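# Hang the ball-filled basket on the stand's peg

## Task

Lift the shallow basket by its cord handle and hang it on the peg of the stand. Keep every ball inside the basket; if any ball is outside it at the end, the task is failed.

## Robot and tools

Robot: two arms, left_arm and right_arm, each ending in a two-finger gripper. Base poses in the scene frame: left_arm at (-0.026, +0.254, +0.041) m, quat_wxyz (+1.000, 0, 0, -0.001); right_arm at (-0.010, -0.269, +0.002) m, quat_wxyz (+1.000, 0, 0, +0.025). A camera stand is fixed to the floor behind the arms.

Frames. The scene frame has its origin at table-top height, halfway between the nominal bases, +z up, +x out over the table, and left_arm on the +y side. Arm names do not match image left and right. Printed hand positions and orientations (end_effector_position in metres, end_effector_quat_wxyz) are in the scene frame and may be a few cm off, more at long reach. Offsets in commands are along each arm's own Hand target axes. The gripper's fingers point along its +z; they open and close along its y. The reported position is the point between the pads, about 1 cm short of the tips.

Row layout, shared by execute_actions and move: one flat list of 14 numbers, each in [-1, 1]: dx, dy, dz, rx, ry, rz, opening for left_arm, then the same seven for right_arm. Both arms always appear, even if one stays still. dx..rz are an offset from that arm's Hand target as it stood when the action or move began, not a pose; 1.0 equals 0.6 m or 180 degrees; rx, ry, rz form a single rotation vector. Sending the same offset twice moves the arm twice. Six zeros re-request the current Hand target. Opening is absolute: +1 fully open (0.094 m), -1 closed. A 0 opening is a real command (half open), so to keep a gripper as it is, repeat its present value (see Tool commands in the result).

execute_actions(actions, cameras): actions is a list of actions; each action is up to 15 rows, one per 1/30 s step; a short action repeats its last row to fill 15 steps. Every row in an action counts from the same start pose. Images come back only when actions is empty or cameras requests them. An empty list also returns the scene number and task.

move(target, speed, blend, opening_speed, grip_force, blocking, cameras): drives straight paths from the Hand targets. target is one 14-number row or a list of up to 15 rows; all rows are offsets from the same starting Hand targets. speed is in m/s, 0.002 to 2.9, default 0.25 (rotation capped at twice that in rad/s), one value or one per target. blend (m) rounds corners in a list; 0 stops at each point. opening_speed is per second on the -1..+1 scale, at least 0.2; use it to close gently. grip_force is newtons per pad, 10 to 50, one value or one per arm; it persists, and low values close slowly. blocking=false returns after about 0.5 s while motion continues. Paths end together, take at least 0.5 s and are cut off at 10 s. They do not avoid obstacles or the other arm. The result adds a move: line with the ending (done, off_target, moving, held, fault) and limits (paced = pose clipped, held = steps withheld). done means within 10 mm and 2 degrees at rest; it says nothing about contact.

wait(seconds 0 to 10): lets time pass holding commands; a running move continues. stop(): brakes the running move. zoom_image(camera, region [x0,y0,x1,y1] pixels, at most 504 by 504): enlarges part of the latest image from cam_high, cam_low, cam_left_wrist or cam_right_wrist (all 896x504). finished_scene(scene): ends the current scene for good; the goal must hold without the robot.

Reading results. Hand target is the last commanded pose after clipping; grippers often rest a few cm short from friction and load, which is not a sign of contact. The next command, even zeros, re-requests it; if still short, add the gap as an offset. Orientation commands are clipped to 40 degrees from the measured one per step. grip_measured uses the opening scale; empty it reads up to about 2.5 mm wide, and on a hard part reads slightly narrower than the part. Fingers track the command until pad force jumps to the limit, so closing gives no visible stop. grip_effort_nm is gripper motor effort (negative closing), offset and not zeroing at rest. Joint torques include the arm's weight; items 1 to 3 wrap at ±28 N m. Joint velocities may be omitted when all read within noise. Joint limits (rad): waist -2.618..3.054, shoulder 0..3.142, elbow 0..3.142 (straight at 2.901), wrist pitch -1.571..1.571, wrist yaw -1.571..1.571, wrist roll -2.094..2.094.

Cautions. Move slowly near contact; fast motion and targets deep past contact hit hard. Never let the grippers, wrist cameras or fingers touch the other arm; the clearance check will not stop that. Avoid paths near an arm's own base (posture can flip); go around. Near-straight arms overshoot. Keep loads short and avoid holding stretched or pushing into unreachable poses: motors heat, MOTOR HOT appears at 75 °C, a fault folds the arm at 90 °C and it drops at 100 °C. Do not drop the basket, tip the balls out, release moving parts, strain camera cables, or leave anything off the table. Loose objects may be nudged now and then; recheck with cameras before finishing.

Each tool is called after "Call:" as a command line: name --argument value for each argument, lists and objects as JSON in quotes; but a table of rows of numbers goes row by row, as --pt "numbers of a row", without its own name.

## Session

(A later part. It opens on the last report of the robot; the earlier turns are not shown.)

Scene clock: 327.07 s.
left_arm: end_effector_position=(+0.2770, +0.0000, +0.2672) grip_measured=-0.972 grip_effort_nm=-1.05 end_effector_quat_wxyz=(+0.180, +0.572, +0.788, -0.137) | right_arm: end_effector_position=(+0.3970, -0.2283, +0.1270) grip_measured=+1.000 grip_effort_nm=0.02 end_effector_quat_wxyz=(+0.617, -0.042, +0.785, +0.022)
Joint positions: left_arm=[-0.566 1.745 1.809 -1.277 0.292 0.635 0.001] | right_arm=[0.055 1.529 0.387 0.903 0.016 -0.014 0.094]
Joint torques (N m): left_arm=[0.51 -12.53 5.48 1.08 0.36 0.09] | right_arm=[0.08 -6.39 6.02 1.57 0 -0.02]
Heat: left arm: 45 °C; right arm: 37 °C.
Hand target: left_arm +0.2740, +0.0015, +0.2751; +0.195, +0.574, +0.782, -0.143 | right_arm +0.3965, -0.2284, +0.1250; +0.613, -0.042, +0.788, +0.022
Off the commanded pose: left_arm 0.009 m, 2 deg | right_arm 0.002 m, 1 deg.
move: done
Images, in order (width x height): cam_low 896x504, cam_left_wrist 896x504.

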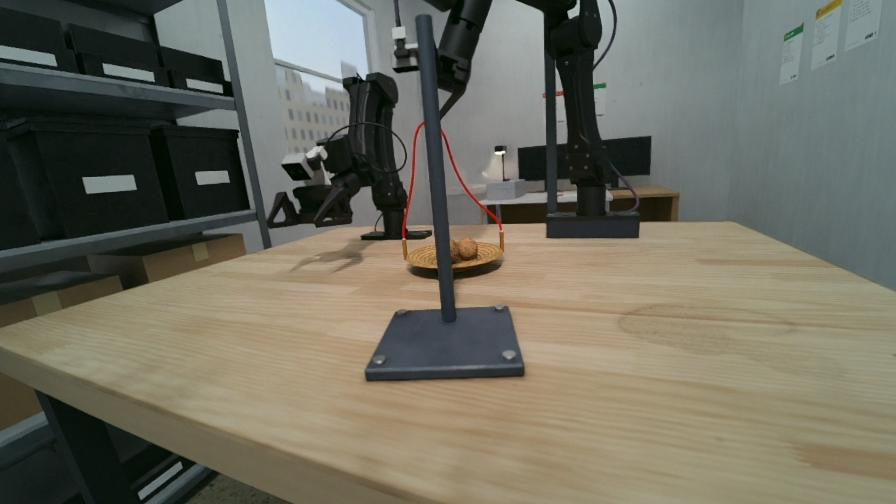

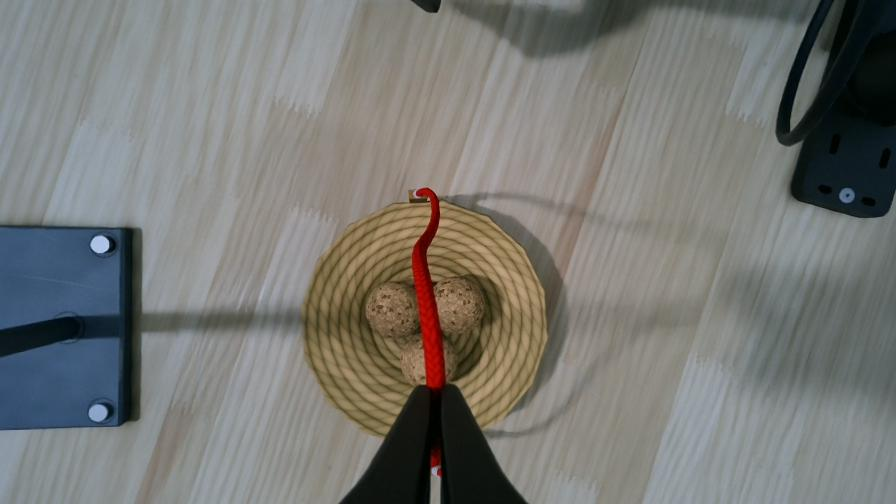

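Call:
move --target '[-0.002,0,-0.0452,0,0,0,-1, 0,0,0,0,0,0,1]' --speed 0.05 --cameras '["cam_left_wrist","cam_low","cam_high"]'

Scene clock: 346.97 s.
left_arm: end_effector_position=(+0.2746, +0.0105, +0.2804) grip_measured=-0.972 grip_effort_nm=-1.06 end_effector_quat_wxyz=(+0.176, +0.572, +0.789, -0.137) | right_arm: end_effector_position=(+0.3970, -0.2283, +0.1270) grip_measured=+1.000 grip_effort_nm=0.02 end_effector_quat_wxyz=(+0.617, -0.042, +0.785, +0.022)
Joint positions: left_arm=[-0.543 1.745 1.868 -1.352 0.3 0.658 0.001] | right_arm=[0.055 1.529 0.387 0.903 0.016 -0.014 0.094]
Joint torques (N m): left_arm=[0.58 -12.14 9.22 0.66 0.36 0.11] | right_arm=[0.08 -6.37 6.08 1.55 0.01 -0.01]
Heat: left arm: 45 °C; right arm: 37 °C.
Hand target: left_arm +0.2705, +0.0127, +0.2996; +0.195, +0.574, +0.782, -0.143 | right_arm +0.3965, -0.2284, +0.1250; +0.613, -0.042, +0.788, +0.022
Off the commanded pose: left_arm 0.020 m, 2 deg | right_arm 0.002 m, 1 deg.
move: off_target (left_arm)
Images, in order (width x height): cam_high 896x504, cam_low 896x504, cam_left_wrist 896x504.

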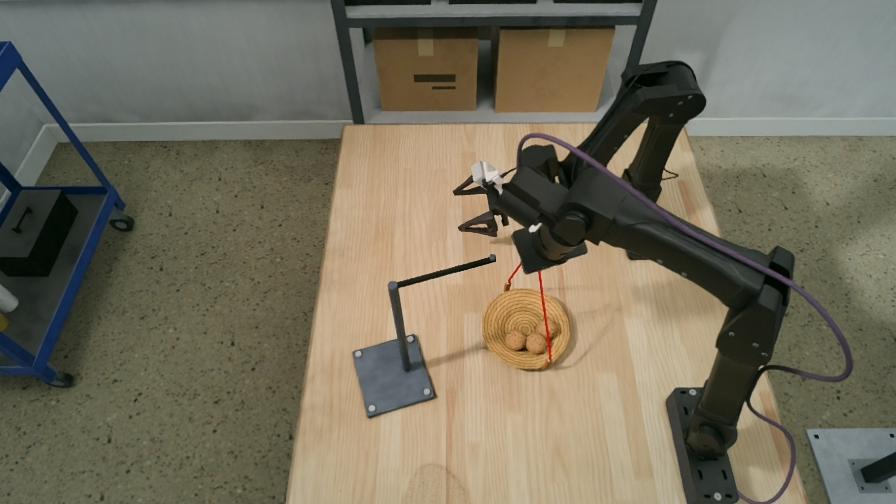

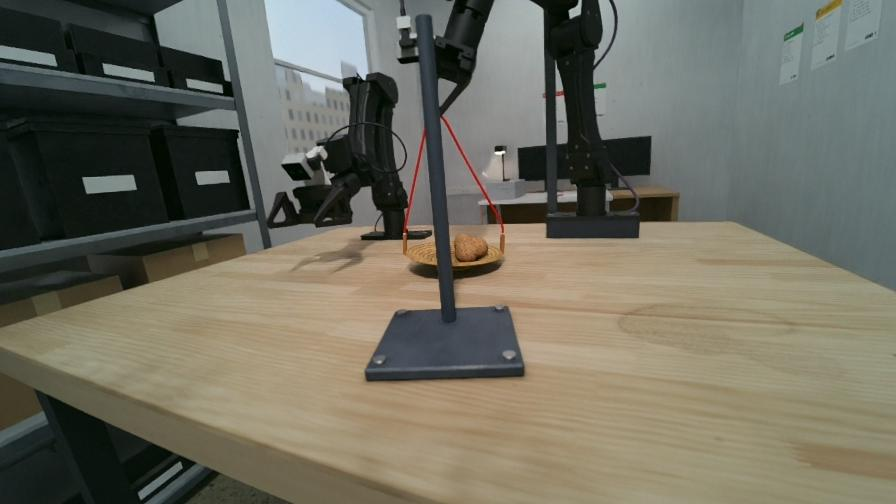

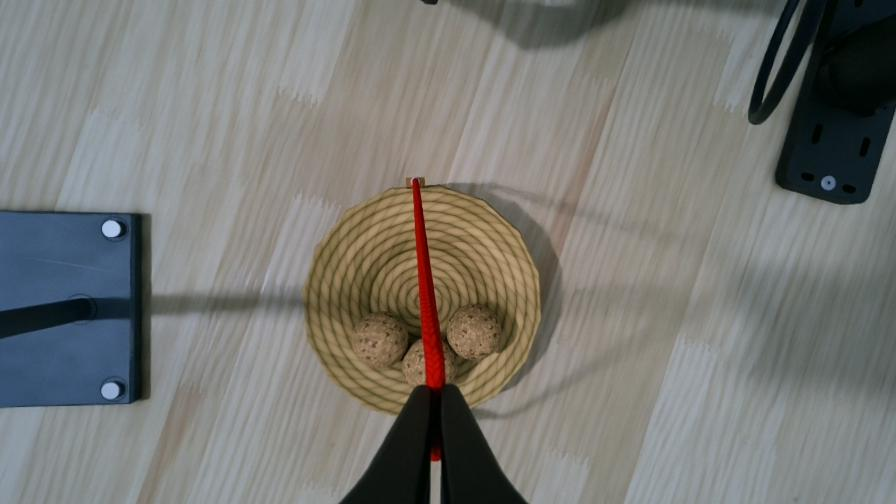

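Call:
move --target '[0.0238,0,0.0035,0,0,0,-1, 0,0,0,0,0,0,1]' --speed 0.05 --cameras '["cam_left_wrist","cam_low"]'

Call:
zoom_image --camera "cam_low" --region '[350, 90, 560, 290]'

Scene clock: 357.63 s.
left_arm: end_effector_position=(+0.2707, +0.0224, +0.2828) grip_measured=-0.972 grip_effort_nm=-1.05 end_effector_quat_wxyz=(+0.180, +0.572, +0.788, -0.137) | right_arm: end_effector_position=(+0.3970, -0.2283, +0.1270) grip_measured=+1.000 grip_effort_nm=0.02 end_effector_quat_wxyz=(+0.617, -0.042, +0.785, +0.022)
Joint positions: left_arm=[-0.517 1.705 1.829 -1.353 0.308 0.683 0.001] | right_arm=[0.055 1.529 0.387 0.903 0.016 -0.014 0.094]
Joint torques (N m): left_arm=[0.58 -11.96 5.42 1.04 0.37 0.12] | right_arm=[0.06 -6.35 6.04 1.56 0 -0.01]
Heat: left arm: 47 °C; right arm: 37 °C.
Hand target: left_arm +0.2671, +0.0238, +0.2910; +0.195, +0.574, +0.782, -0.143 | right_arm +0.3965, -0.2284, +0.1250; +0.613, -0.042, +0.788, +0.022
Off the commanded pose: left_arm 0.009 m, 2 deg | right_arm 0.002 m, 1 deg.
move: done
Images, in order (width x height): cam_low 896x504, cam_left_wrist 896x504.

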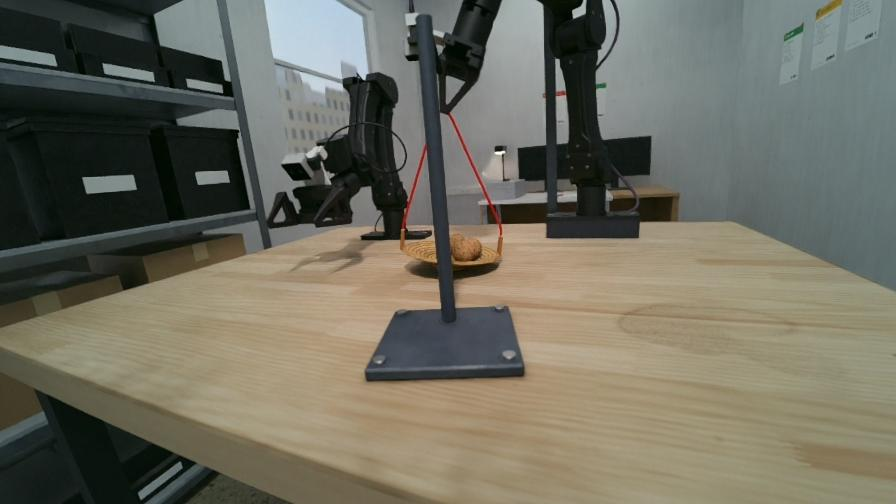

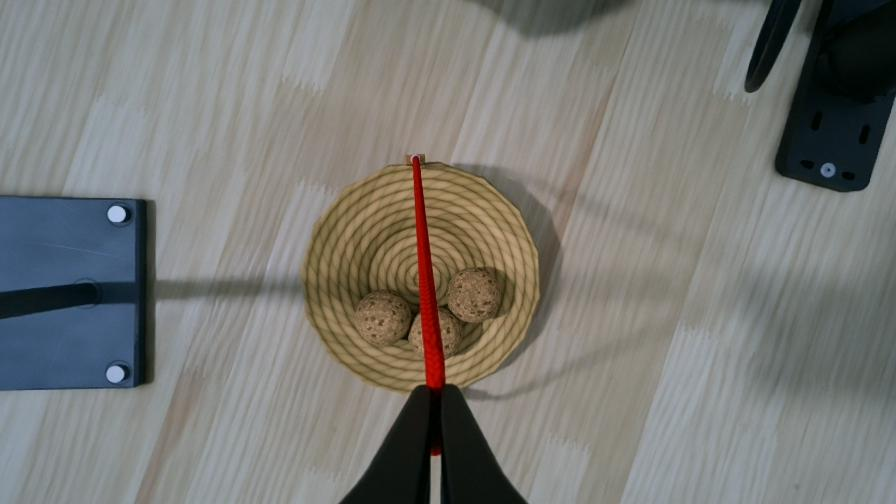

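Scaled by 2.400 from the camera's 896x504 image, which has a finer 1280x720 frame.

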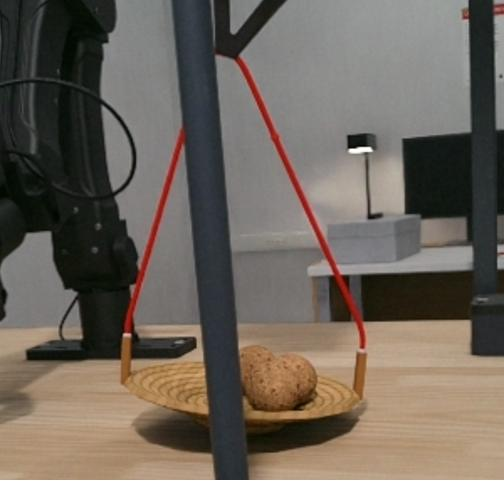

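Call:
move --target '[-0.0623,0.0305,-0.0612,0,-0.0556,0,-1, 0,0,0,0,0,0,1]' --speed 0.05 --cameras '["all"]'

Scene clock: 433.37 s.
left_arm: end_effector_position=(+0.2864, +0.0180, +0.3333) grip_measured=-0.972 grip_effort_nm=-1.06 end_effector_quat_wxyz=(+0.253, +0.557, +0.770, -0.182) | right_arm: end_effector_position=(+0.3970, -0.2283, +0.1270) grip_measured=+1.000 grip_effort_nm=0.02 end_effector_quat_wxyz=(+0.617, -0.042, +0.785, +0.022)
Joint positions: left_arm=[-0.451 1.705 1.961 -1.353 0.437 0.693 0.001] | right_arm=[0.055 1.529 0.387 0.903 0.016 -0.014 0.094]
Joint torques (N m): left_arm=[0.58 -7.3 9.42 1.11 0.53 0.08] | right_arm=[0.06 -6.37 6.09 1.55 0 -0.02]
Motor temperatures (°C): left_arm=[24 39 45 35 27 26 31] | right_arm=[25 30 35 37 24 24 25]
Heat: left arm: 45 °C; right arm: 37 °C.
Hand target: left_arm +0.2892, +0.0141, +0.3410; +0.263, +0.560, +0.762, -0.192 | right_arm +0.3965, -0.2284, +0.1250; +0.613, -0.042, +0.788, +0.022
Off the commanded pose: left_arm 0.009 m, 2 deg | right_arm 0.002 m, 1 deg.
move: done

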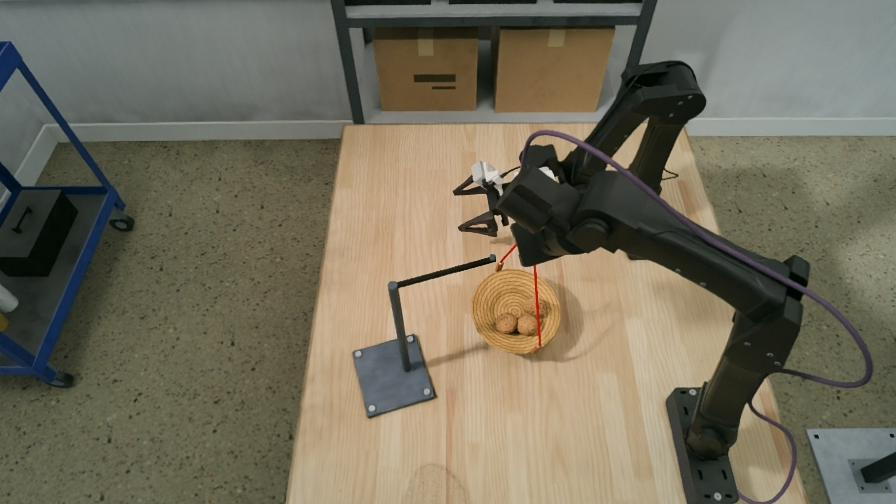

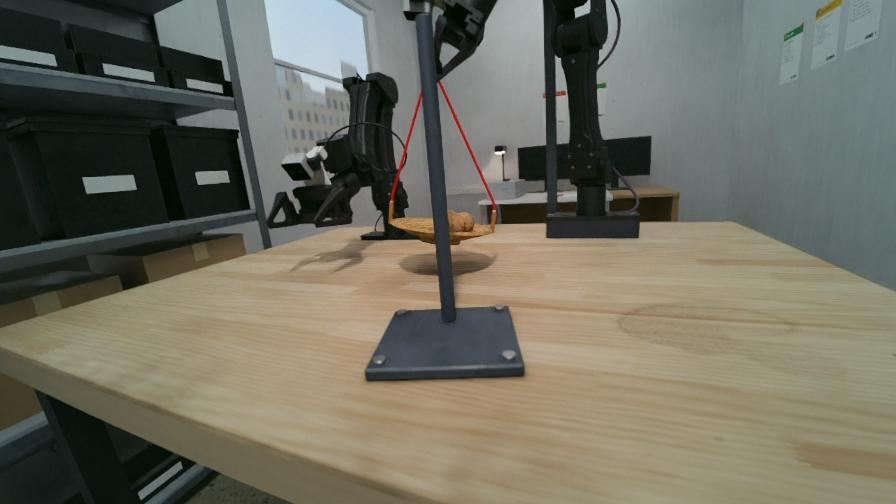

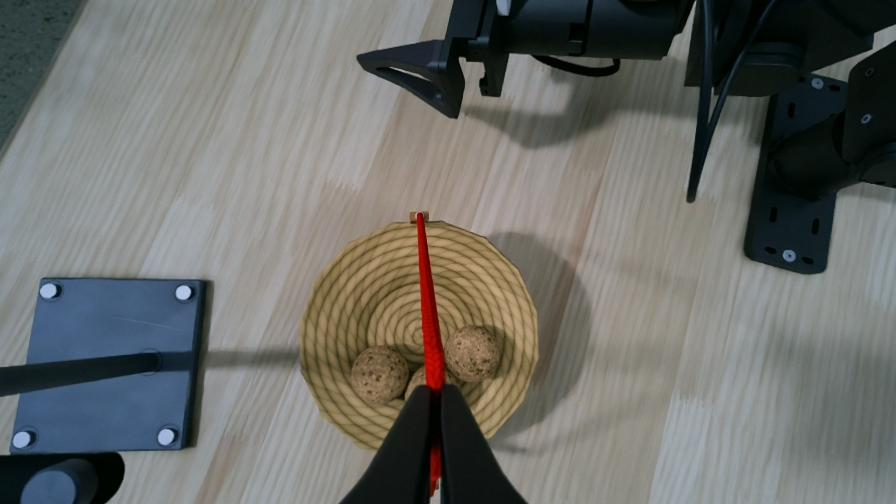

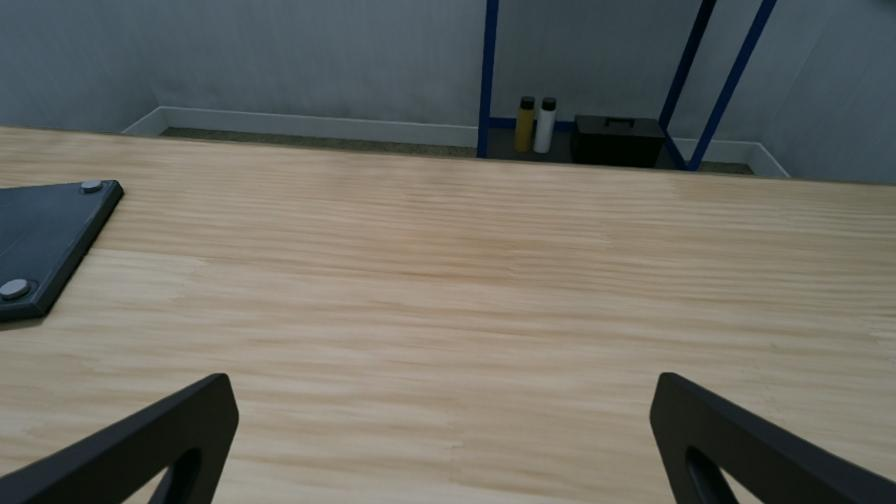

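Call:
zoom_image --camera "cam_left_wrist" --region '[0, 304, 500, 504]'

Scaled by 1.008 from the camera's 896x504 image, which has a finer 1280x720 frame.

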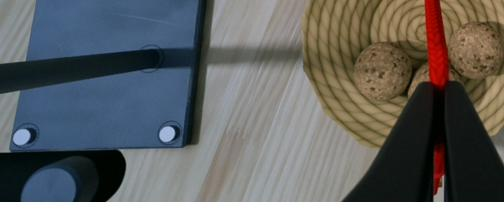

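Call:
zoom_image --camera "cam_high" --region '[380, 240, 520, 310]'

Call:
zoom_image --camera "cam_low" --region '[400, 0, 500, 100]'

Call:
zoom_image --camera "cam_left_wrist" --region '[0, 404, 180, 504]'

Scaled by 3.600 from the camera's 896x504 image, which has a finer 1280x720 frame.

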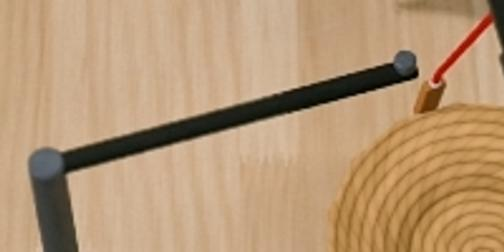

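Scaled by 5.040 from the camera's 896x504 image, which has a finer 1280x720 frame.

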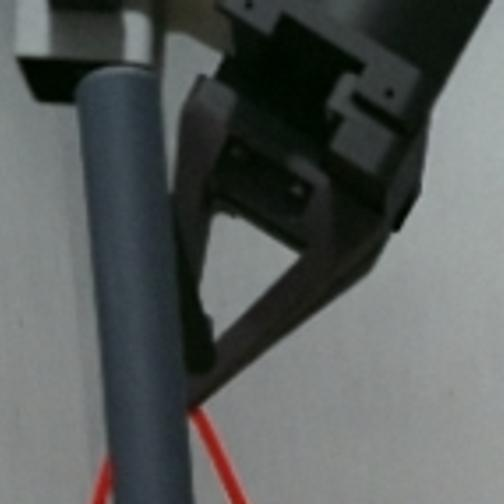

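Scaled by 2.800 from the camera's 896x504 image, which has a finer 1280x720 frame.

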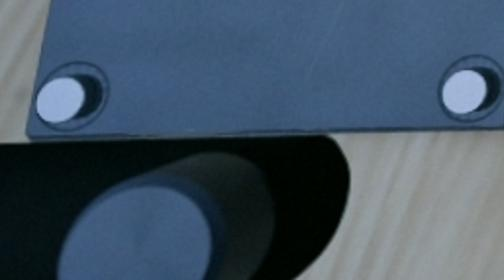

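Call:
move --target '[0.043,0,-0.0545,0,0,0,-1, 0,0,0,0,0,0,1]' --speed 0.06 --cameras '["cam_left_wrist","cam_low","cam_high"]'

Call:
zoom_image --camera "cam_low" --region '[350, 0, 550, 280]'

Call:
zoom_image --camera "cam_high" --region '[380, 200, 600, 380]'

Scene clock: 497.10 s.
left_arm: end_effector_position=(+0.2859, +0.0532, +0.3340) grip_measured=-0.972 grip_effort_nm=-1.05 end_effector_quat_wxyz=(+0.242, +0.555, +0.774, -0.184) | right_arm: end_effector_position=(+0.3970, -0.2283, +0.1270) grip_measured=+1.000 grip_effort_nm=0.02 end_effector_quat_wxyz=(+0.617, -0.042, +0.785, +0.022)
Joint positions: left_arm=[-0.345 1.688 1.961 -1.439 0.481 0.796 0.001] | right_arm=[0.055 1.529 0.387 0.903 0.016 -0.014 0.094]
Joint torques (N m): left_arm=[0.4 -11.58 7.34 0.88 0.59 0.1] | right_arm=[0.08 -6.38 6.09 1.56 -0.01 -0.01]
Heat: left arm: 45 °C; right arm: 37 °C.
Hand target: left_arm +0.2770, +0.0527, +0.3509; +0.262, +0.560, +0.762, -0.193 | right_arm +0.3965, -0.2284, +0.1250; +0.613, -0.042, +0.788, +0.022
Off the commanded pose: left_arm 0.019 m, 3 deg | right_arm 0.002 m, 1 deg.
move: off_target (left_arm)
Images, in order (width x height): cam_high 896x504, cam_low 896x504, cam_left_wrist 896x504.

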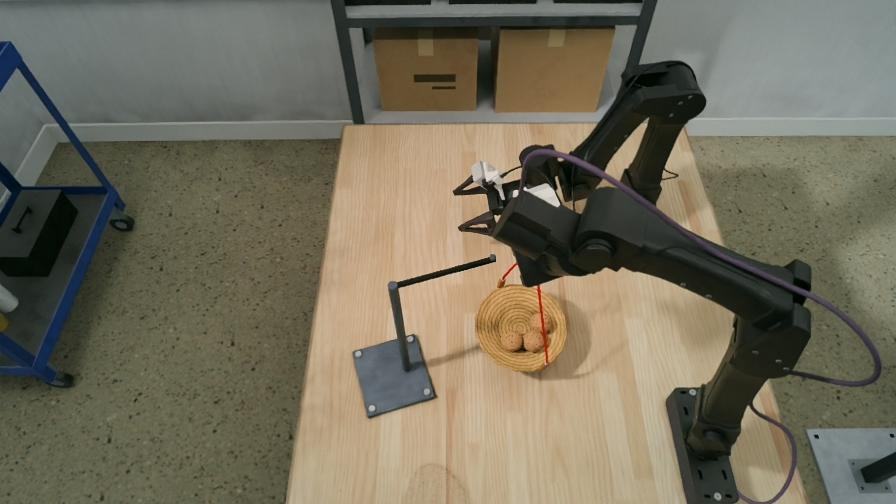

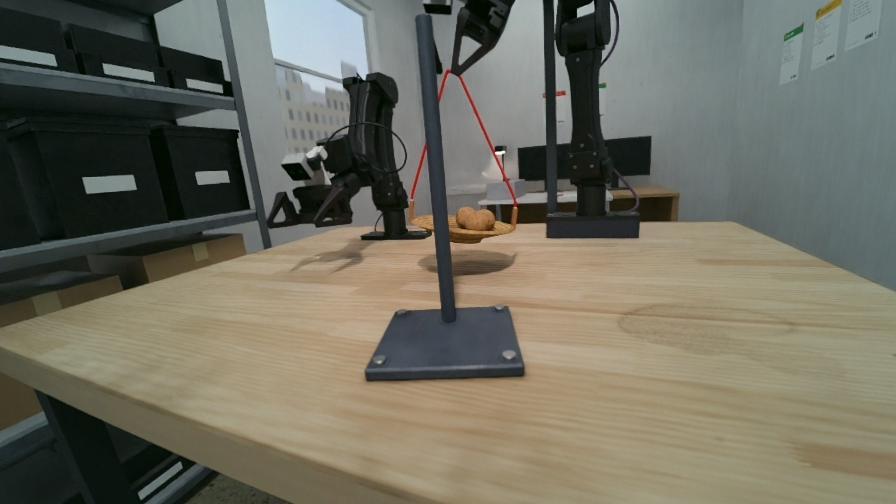

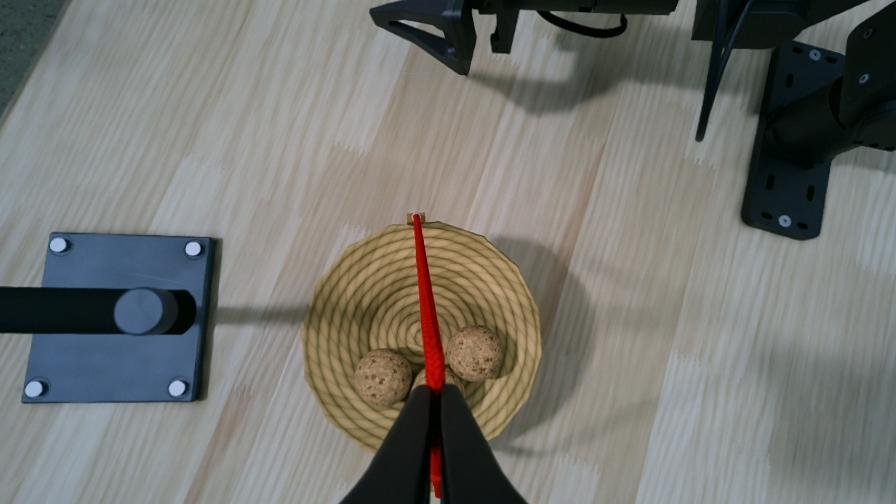

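Scaled by 1.800 from the camera's 896x504 image, which has a finer 1280x720 frame.

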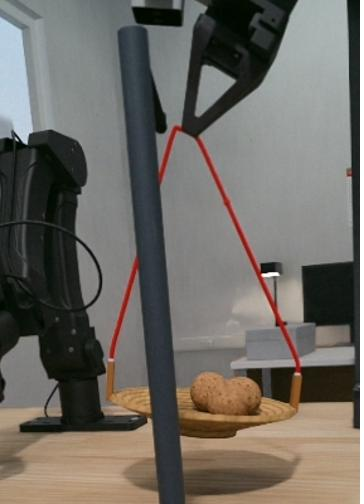

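Scaled by 2.291 from the camera's 896x504 image, which has a finer 1280x720 frame.

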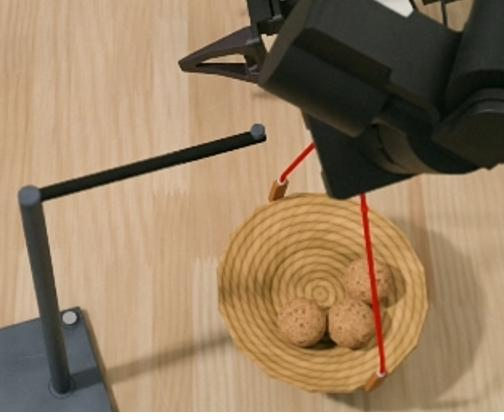

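Call:
move --target '[-0.0592,0,-0.0155,0,-0.045,0,-1, 0,0,0,0,0,0,1]' --speed 0.06 --cameras '["cam_left_wrist","cam_low"]'

Call:
zoom_image --camera "cam_low" --region '[380, 0, 530, 100]'

Scene clock: 561.70 s.
left_arm: end_effector_position=(+0.2878, +0.0369, +0.3496) grip_measured=-0.972 grip_effort_nm=-1.06 end_effector_quat_wxyz=(+0.271, +0.540, +0.764, -0.227) | right_arm: end_effector_position=(+0.3970, -0.2283, +0.1270) grip_measured=+1.000 grip_effort_nm=0.02 end_effector_quat_wxyz=(+0.617, -0.042, +0.785, +0.022)
Joint positions: left_arm=[-0.345 1.688 1.971 -1.389 0.574 0.744 0.001] | right_arm=[0.055 1.529 0.387 0.903 0.016 -0.014 0.094]
Joint torques (N m): left_arm=[-0.2 -12.29 9.21 1.41 0.63 -0.07] | right_arm=[0.06 -6.39 6.04 1.56 0 -0.01]
Heat: left arm: 44 °C; right arm: 37 °C.
Hand target: left_arm +0.2837, +0.0315, +0.3800; +0.316, +0.545, +0.742, -0.232 | right_arm +0.3965, -0.2284, +0.1250; +0.613, -0.042, +0.788, +0.022
Off the commanded pose: left_arm 0.031 m, 6 deg | right_arm 0.002 m, 1 deg.
move: off_target (left_arm)
Images, in order (width x height): cam_low 896x504, cam_left_wrist 896x504.

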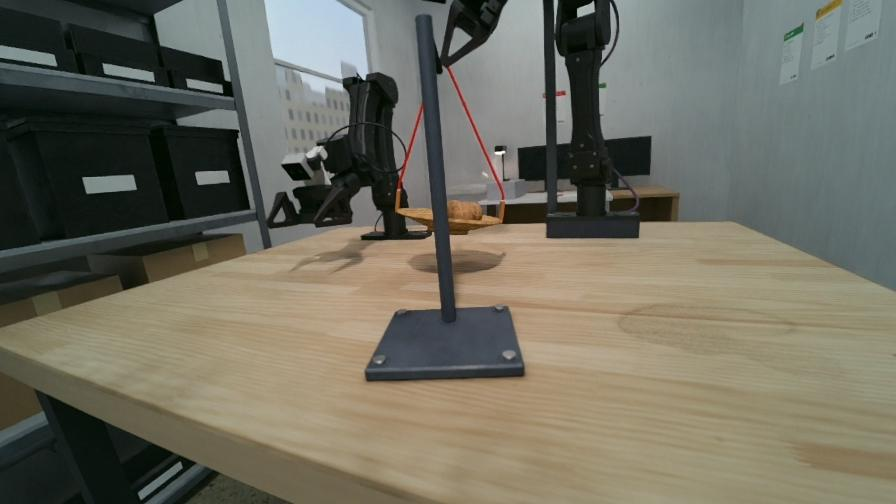

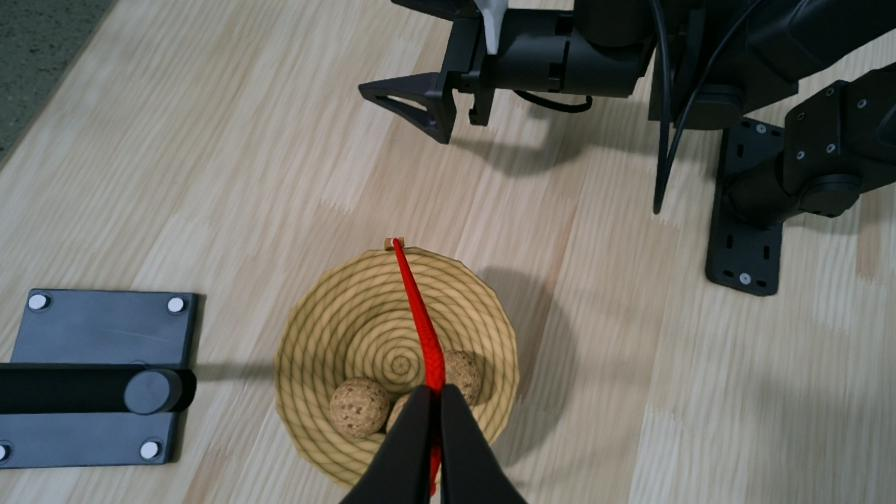

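Scaled by 3.360 from the camera's 896x504 image, which has a finer 1280x720 frame.

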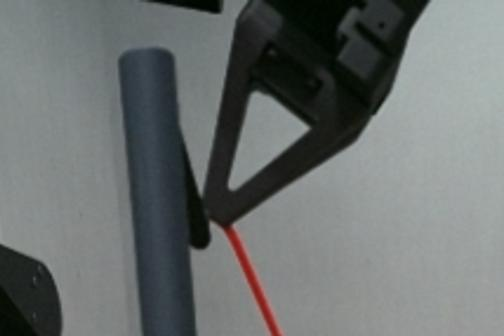

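Call:
move --target '[-0.0247,0,-0.0112,0,0,0,-1, 0,0,0,0,0,0,1]' --speed 0.06 --cameras '["cam_left_wrist","cam_low"]'

Call:
zoom_image --camera "cam_low" --region '[380, 0, 530, 100]'

Scene clock: 572.20 s.
left_arm: end_effector_position=(+0.2863, +0.0329, +0.3907) grip_measured=-0.972 grip_effort_nm=-1.06 end_effector_quat_wxyz=(+0.314, +0.543, +0.748, -0.218) | right_arm: end_effector_position=(+0.3970, -0.2283, +0.1270) grip_measured=+1.000 grip_effort_nm=0.02 end_effector_quat_wxyz=(+0.617, -0.042, +0.785, +0.022)
Joint positions: left_arm=[-0.357 1.691 2.117 -1.427 0.574 0.724 0.001] | right_arm=[0.055 1.529 0.387 0.903 0.016 -0.014 0.094]
Joint torques (N m): left_arm=[-0.5 -6.28 8.59 1.19 0.54 -0.06] | right_arm=[0.06 -6.34 6.06 1.56 0.01 -0.01]
Heat: left arm: 45 °C; right arm: 37 °C.
Hand target: left_arm +0.2854, +0.0264, +0.3954; +0.316, +0.545, +0.742, -0.231 | right_arm +0.3965, -0.2284, +0.1250; +0.613, -0.042, +0.788, +0.022
Off the commanded pose: left_arm 0.008 m, 2 deg | right_arm 0.002 m, 1 deg.
move: done
Images, in order (width x height): cam_low 896x504, cam_left_wrist 896x504.

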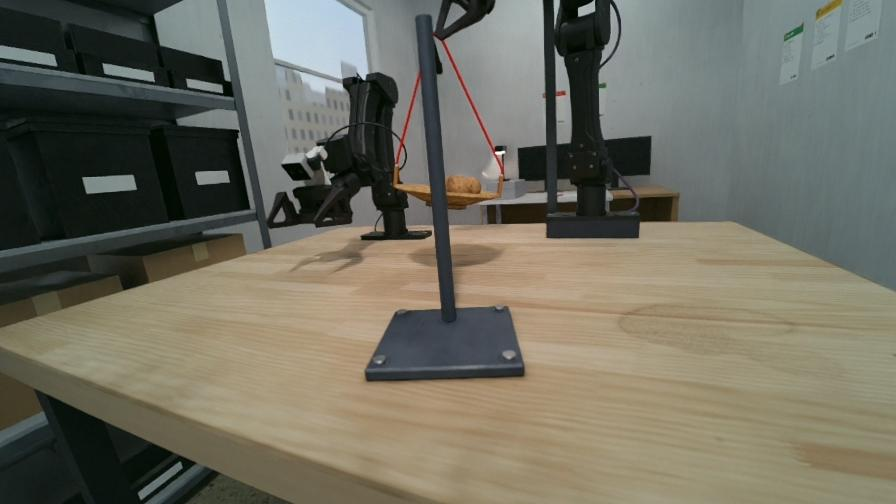

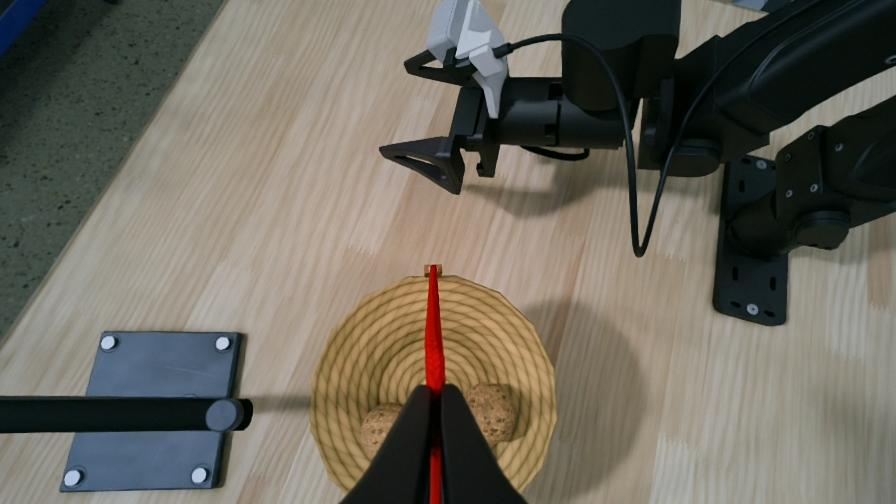

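Scaled by 3.360 from the camera's 896x504 image, which has a finer 1280x720 frame.

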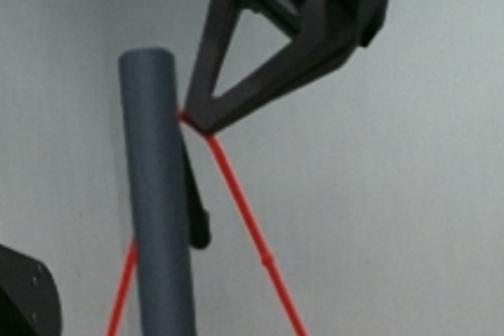

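Call:
move --target '[0.005,0.15,-0.0045,0,0,0,-1, 0,0,0,0,0,0,1]' --speed 0.06 --cameras '["cam_left_wrist","cam_low","cam_high"]'

Call:
zoom_image --camera "cam_low" --region '[380, 0, 530, 100]'

Scene clock: 604.90 s.
left_arm: end_effector_position=(+0.3683, +0.0609, +0.3923) grip_measured=-0.972 grip_effort_nm=-1.06 end_effector_quat_wxyz=(+0.341, +0.528, +0.748, -0.212) | right_arm: end_effector_position=(+0.3970, -0.2283, +0.1270) grip_measured=+1.000 grip_effort_nm=0.02 end_effector_quat_wxyz=(+0.617, -0.042, +0.785, +0.022)
Joint positions: left_arm=[-0.204 2.008 2.538 -1.548 0.65 0.833 0.001] | right_arm=[0.055 1.529 0.387 0.903 0.016 -0.014 0.094]
Joint torques (N m): left_arm=[0.4 -8.72 8.14 1.14 0.69 0.11] | right_arm=[0.09 -6.34 6.06 1.57 0.01 -0.01]
Heat: left arm: 46 °C; right arm: 37 °C.
Hand target: left_arm +0.3700, +0.0572, +0.3952; +0.316, +0.545, +0.742, -0.232 | right_arm +0.3965, -0.2284, +0.1250; +0.613, -0.042, +0.788, +0.022
Off the commanded pose: left_arm 0.005 m, 4 deg | right_arm 0.002 m, 1 deg.
joint sent to its limit (left arm) — joint 4 (wrist pitch), lower limit. The joint targets are off in orientation, not in position.
move: off_target (left_arm)
Images, in order (width x height): cam_high 896x504, cam_low 896x504, cam_left_wrist 896x504.

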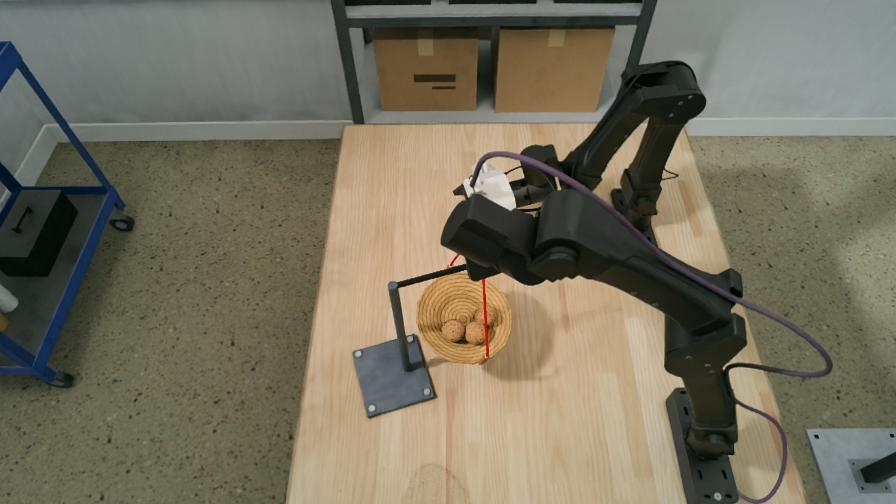

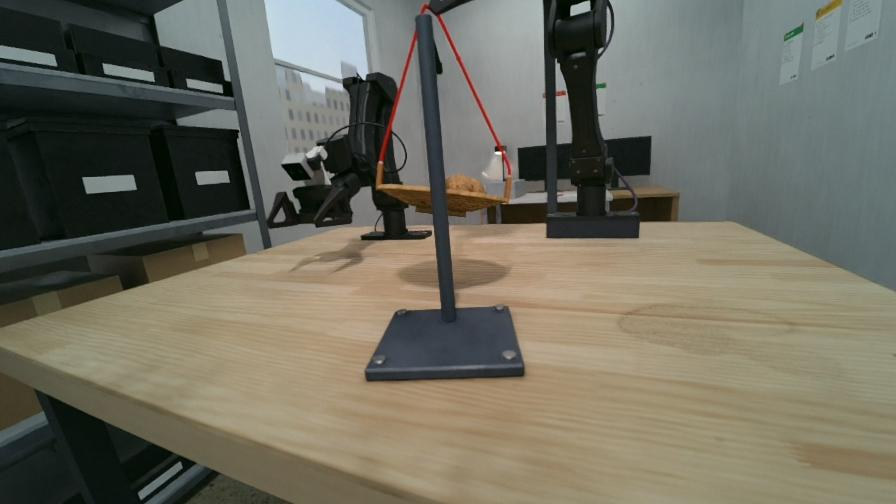

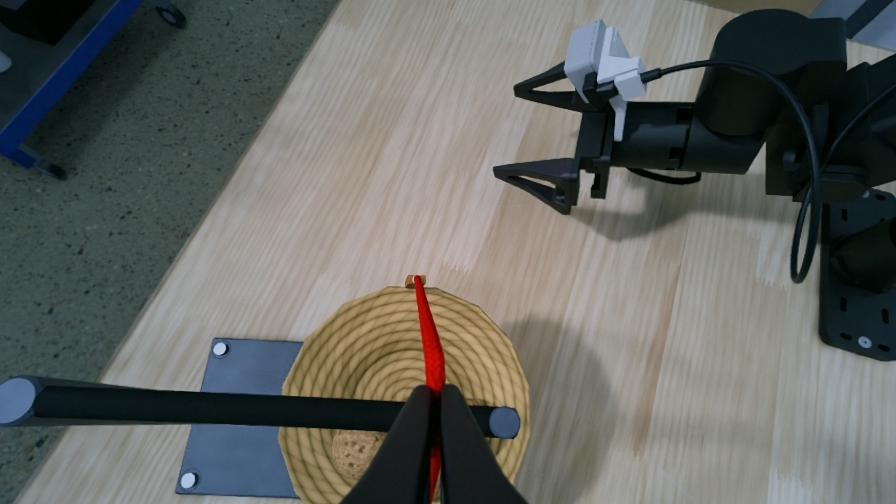

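Scaled by 3.360 from the camera's 896x504 image, which has a finer 1280x720 frame.

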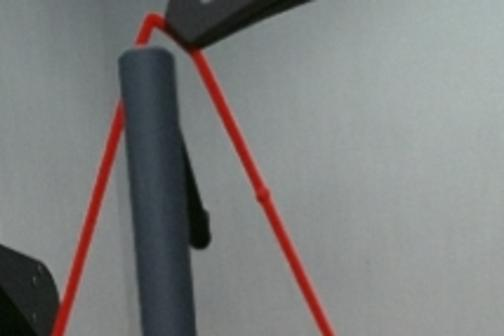

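Call:
move --target '[0.0243,0.025,0.0455,0,0.0556,0,-1, 0,0,0,0,0,0,1]' --speed 0.05 --cameras '["cam_left_wrist","cam_low"]'

Call:
zoom_image --camera "cam_low" --region '[360, 0, 560, 220]'

Scene clock: 625.77 s.
left_arm: end_effector_position=(+0.3852, +0.0588, +0.3659) grip_measured=-0.972 grip_effort_nm=-1.06 end_effector_quat_wxyz=(+0.312, +0.537, +0.766, -0.164) | right_arm: end_effector_position=(+0.3970, -0.2283, +0.1270) grip_measured=+1.000 grip_effort_nm=0.02 end_effector_quat_wxyz=(+0.617, -0.042, +0.785, +0.022)
Joint positions: left_arm=[-0.245 2.071 2.575 -1.548 0.518 0.833 0.001] | right_arm=[0.055 1.529 0.387 0.903 0.016 -0.014 0.094]
Joint torques (N m): left_arm=[-0.5 -9.18 8.38 1.13 0.44 0.01] | right_arm=[0.03 -6.34 6.05 1.57 -0.01 -0.01]
Heat: left arm: 46 °C; right arm: 37 °C.
Hand target: left_arm +0.3872, +0.0525, +0.3657; +0.250, +0.563, +0.766, -0.183 | right_arm +0.3965, -0.2284, +0.1250; +0.613, -0.042, +0.788, +0.022
Off the commanded pose: left_arm 0.007 m, 8 deg | right_arm 0.002 m, 1 deg.
joint sent to its limit (left arm) — joint 4 (wrist pitch), lower limit. The joint targets are off in orientation, not in position.
move: off_target (left_arm)
Images, in order (width x height): cam_low 896x504, cam_left_wrist 896x504.

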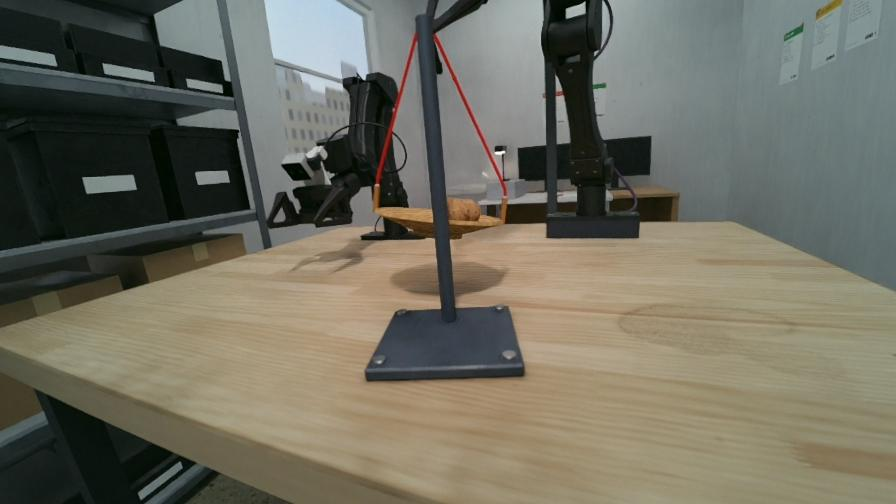

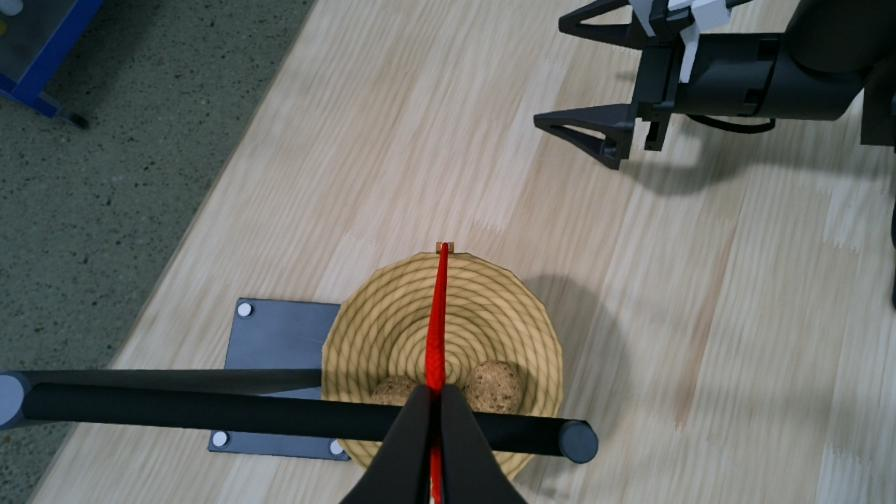

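Scaled by 2.291 from the camera's 896x504 image, which has a finer 1280x720 frame.

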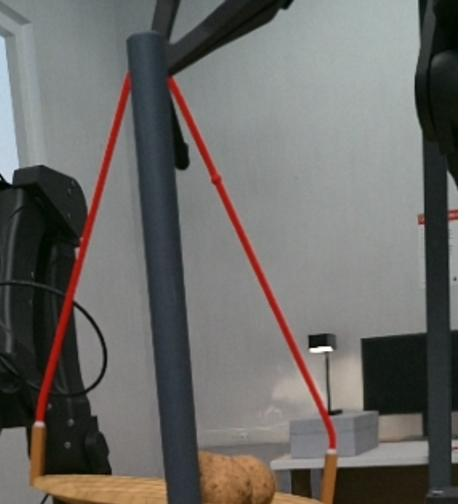

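Call:
zoom_image --camera "cam_left_wrist" --region '[330, 350, 630, 504]'

Scaled by 1.680 from the camera's 896x504 image, which has a finer 1280x720 frame.

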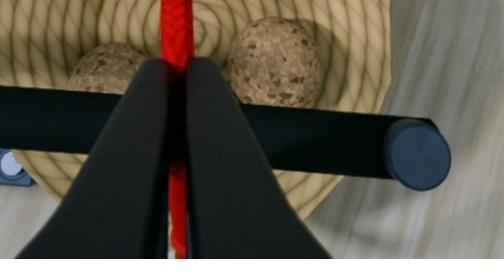

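Call:
move --target '[0.0272,0,0.032,0,0,0,-1, 0,0,0,0,0,0,1]' --speed 0.04 --cameras '["cam_left_wrist","cam_low"]'

Call:
zoom_image --camera "cam_low" --region '[360, 0, 560, 220]'

Call:
zoom_image --camera "cam_left_wrist" --region '[330, 350, 630, 504]'

Scene clock: 650.33 s.
left_arm: end_effector_position=(+0.3859, +0.0597, +0.3534) grip_measured=-0.972 grip_effort_nm=-1.06 end_effector_quat_wxyz=(+0.298, +0.548, +0.765, -0.162) | right_arm: end_effector_position=(+0.3970, -0.2283, +0.1270) grip_measured=+1.000 grip_effort_nm=0.02 end_effector_quat_wxyz=(+0.617, -0.042, +0.785, +0.022)
Joint positions: left_arm=[-0.245 2.076 2.543 -1.548 0.511 0.865 0.001] | right_arm=[0.055 1.529 0.387 0.903 0.016 -0.014 0.094]
Joint torques (N m): left_arm=[-0.36 -9.35 4.9 1.07 0.46 0.11] | right_arm=[0.08 -6.37 6.09 1.56 0 -0.01]
Heat: left arm: 47 °C; right arm: 37 °C.
Hand target: left_arm +0.3867, +0.0543, +0.3406; +0.250, +0.563, +0.766, -0.183 | right_arm +0.3965, -0.2284, +0.1250; +0.613, -0.042, +0.788, +0.022
Off the commanded pose: left_arm 0.014 m, 6 deg | right_arm 0.002 m, 1 deg.
joint sent to its limit (left arm) — joint 4 (wrist pitch), lower limit. The joint targets are off in orientation, not in position.
move: off_target (left_arm)
Images, in order (width x height): cam_low 896x504, cam_left_wrist 896x504.

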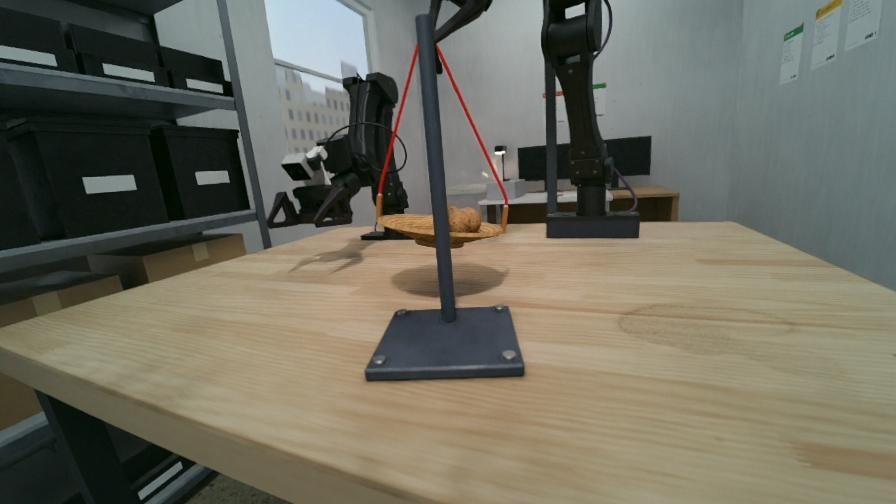

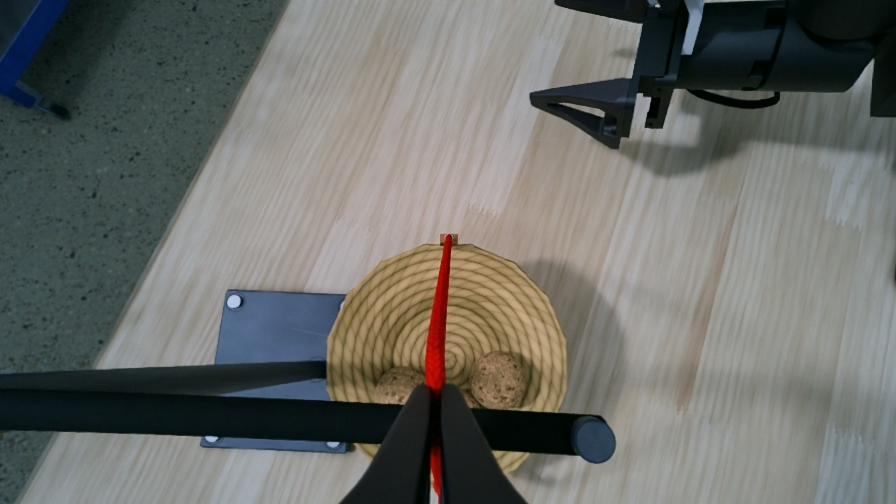

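Scaled by 2.291 from the camera's 896x504 image, which has a finer 1280x720 frame.

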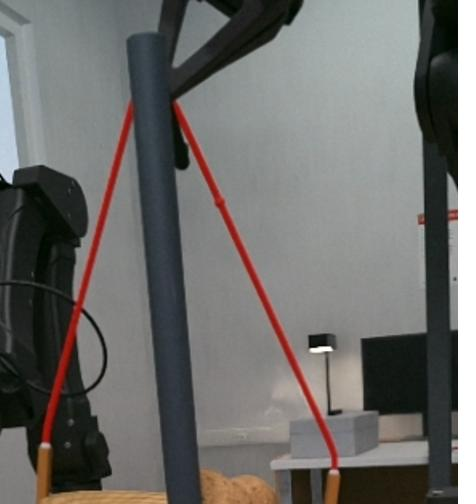

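Scaled by 1.680 from the camera's 896x504 image, which has a finer 1280x720 frame.

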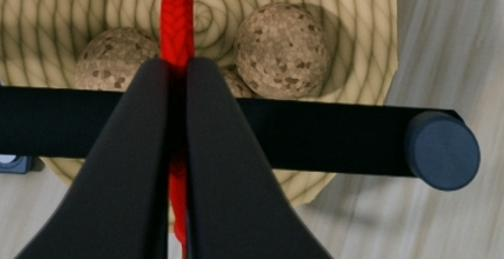

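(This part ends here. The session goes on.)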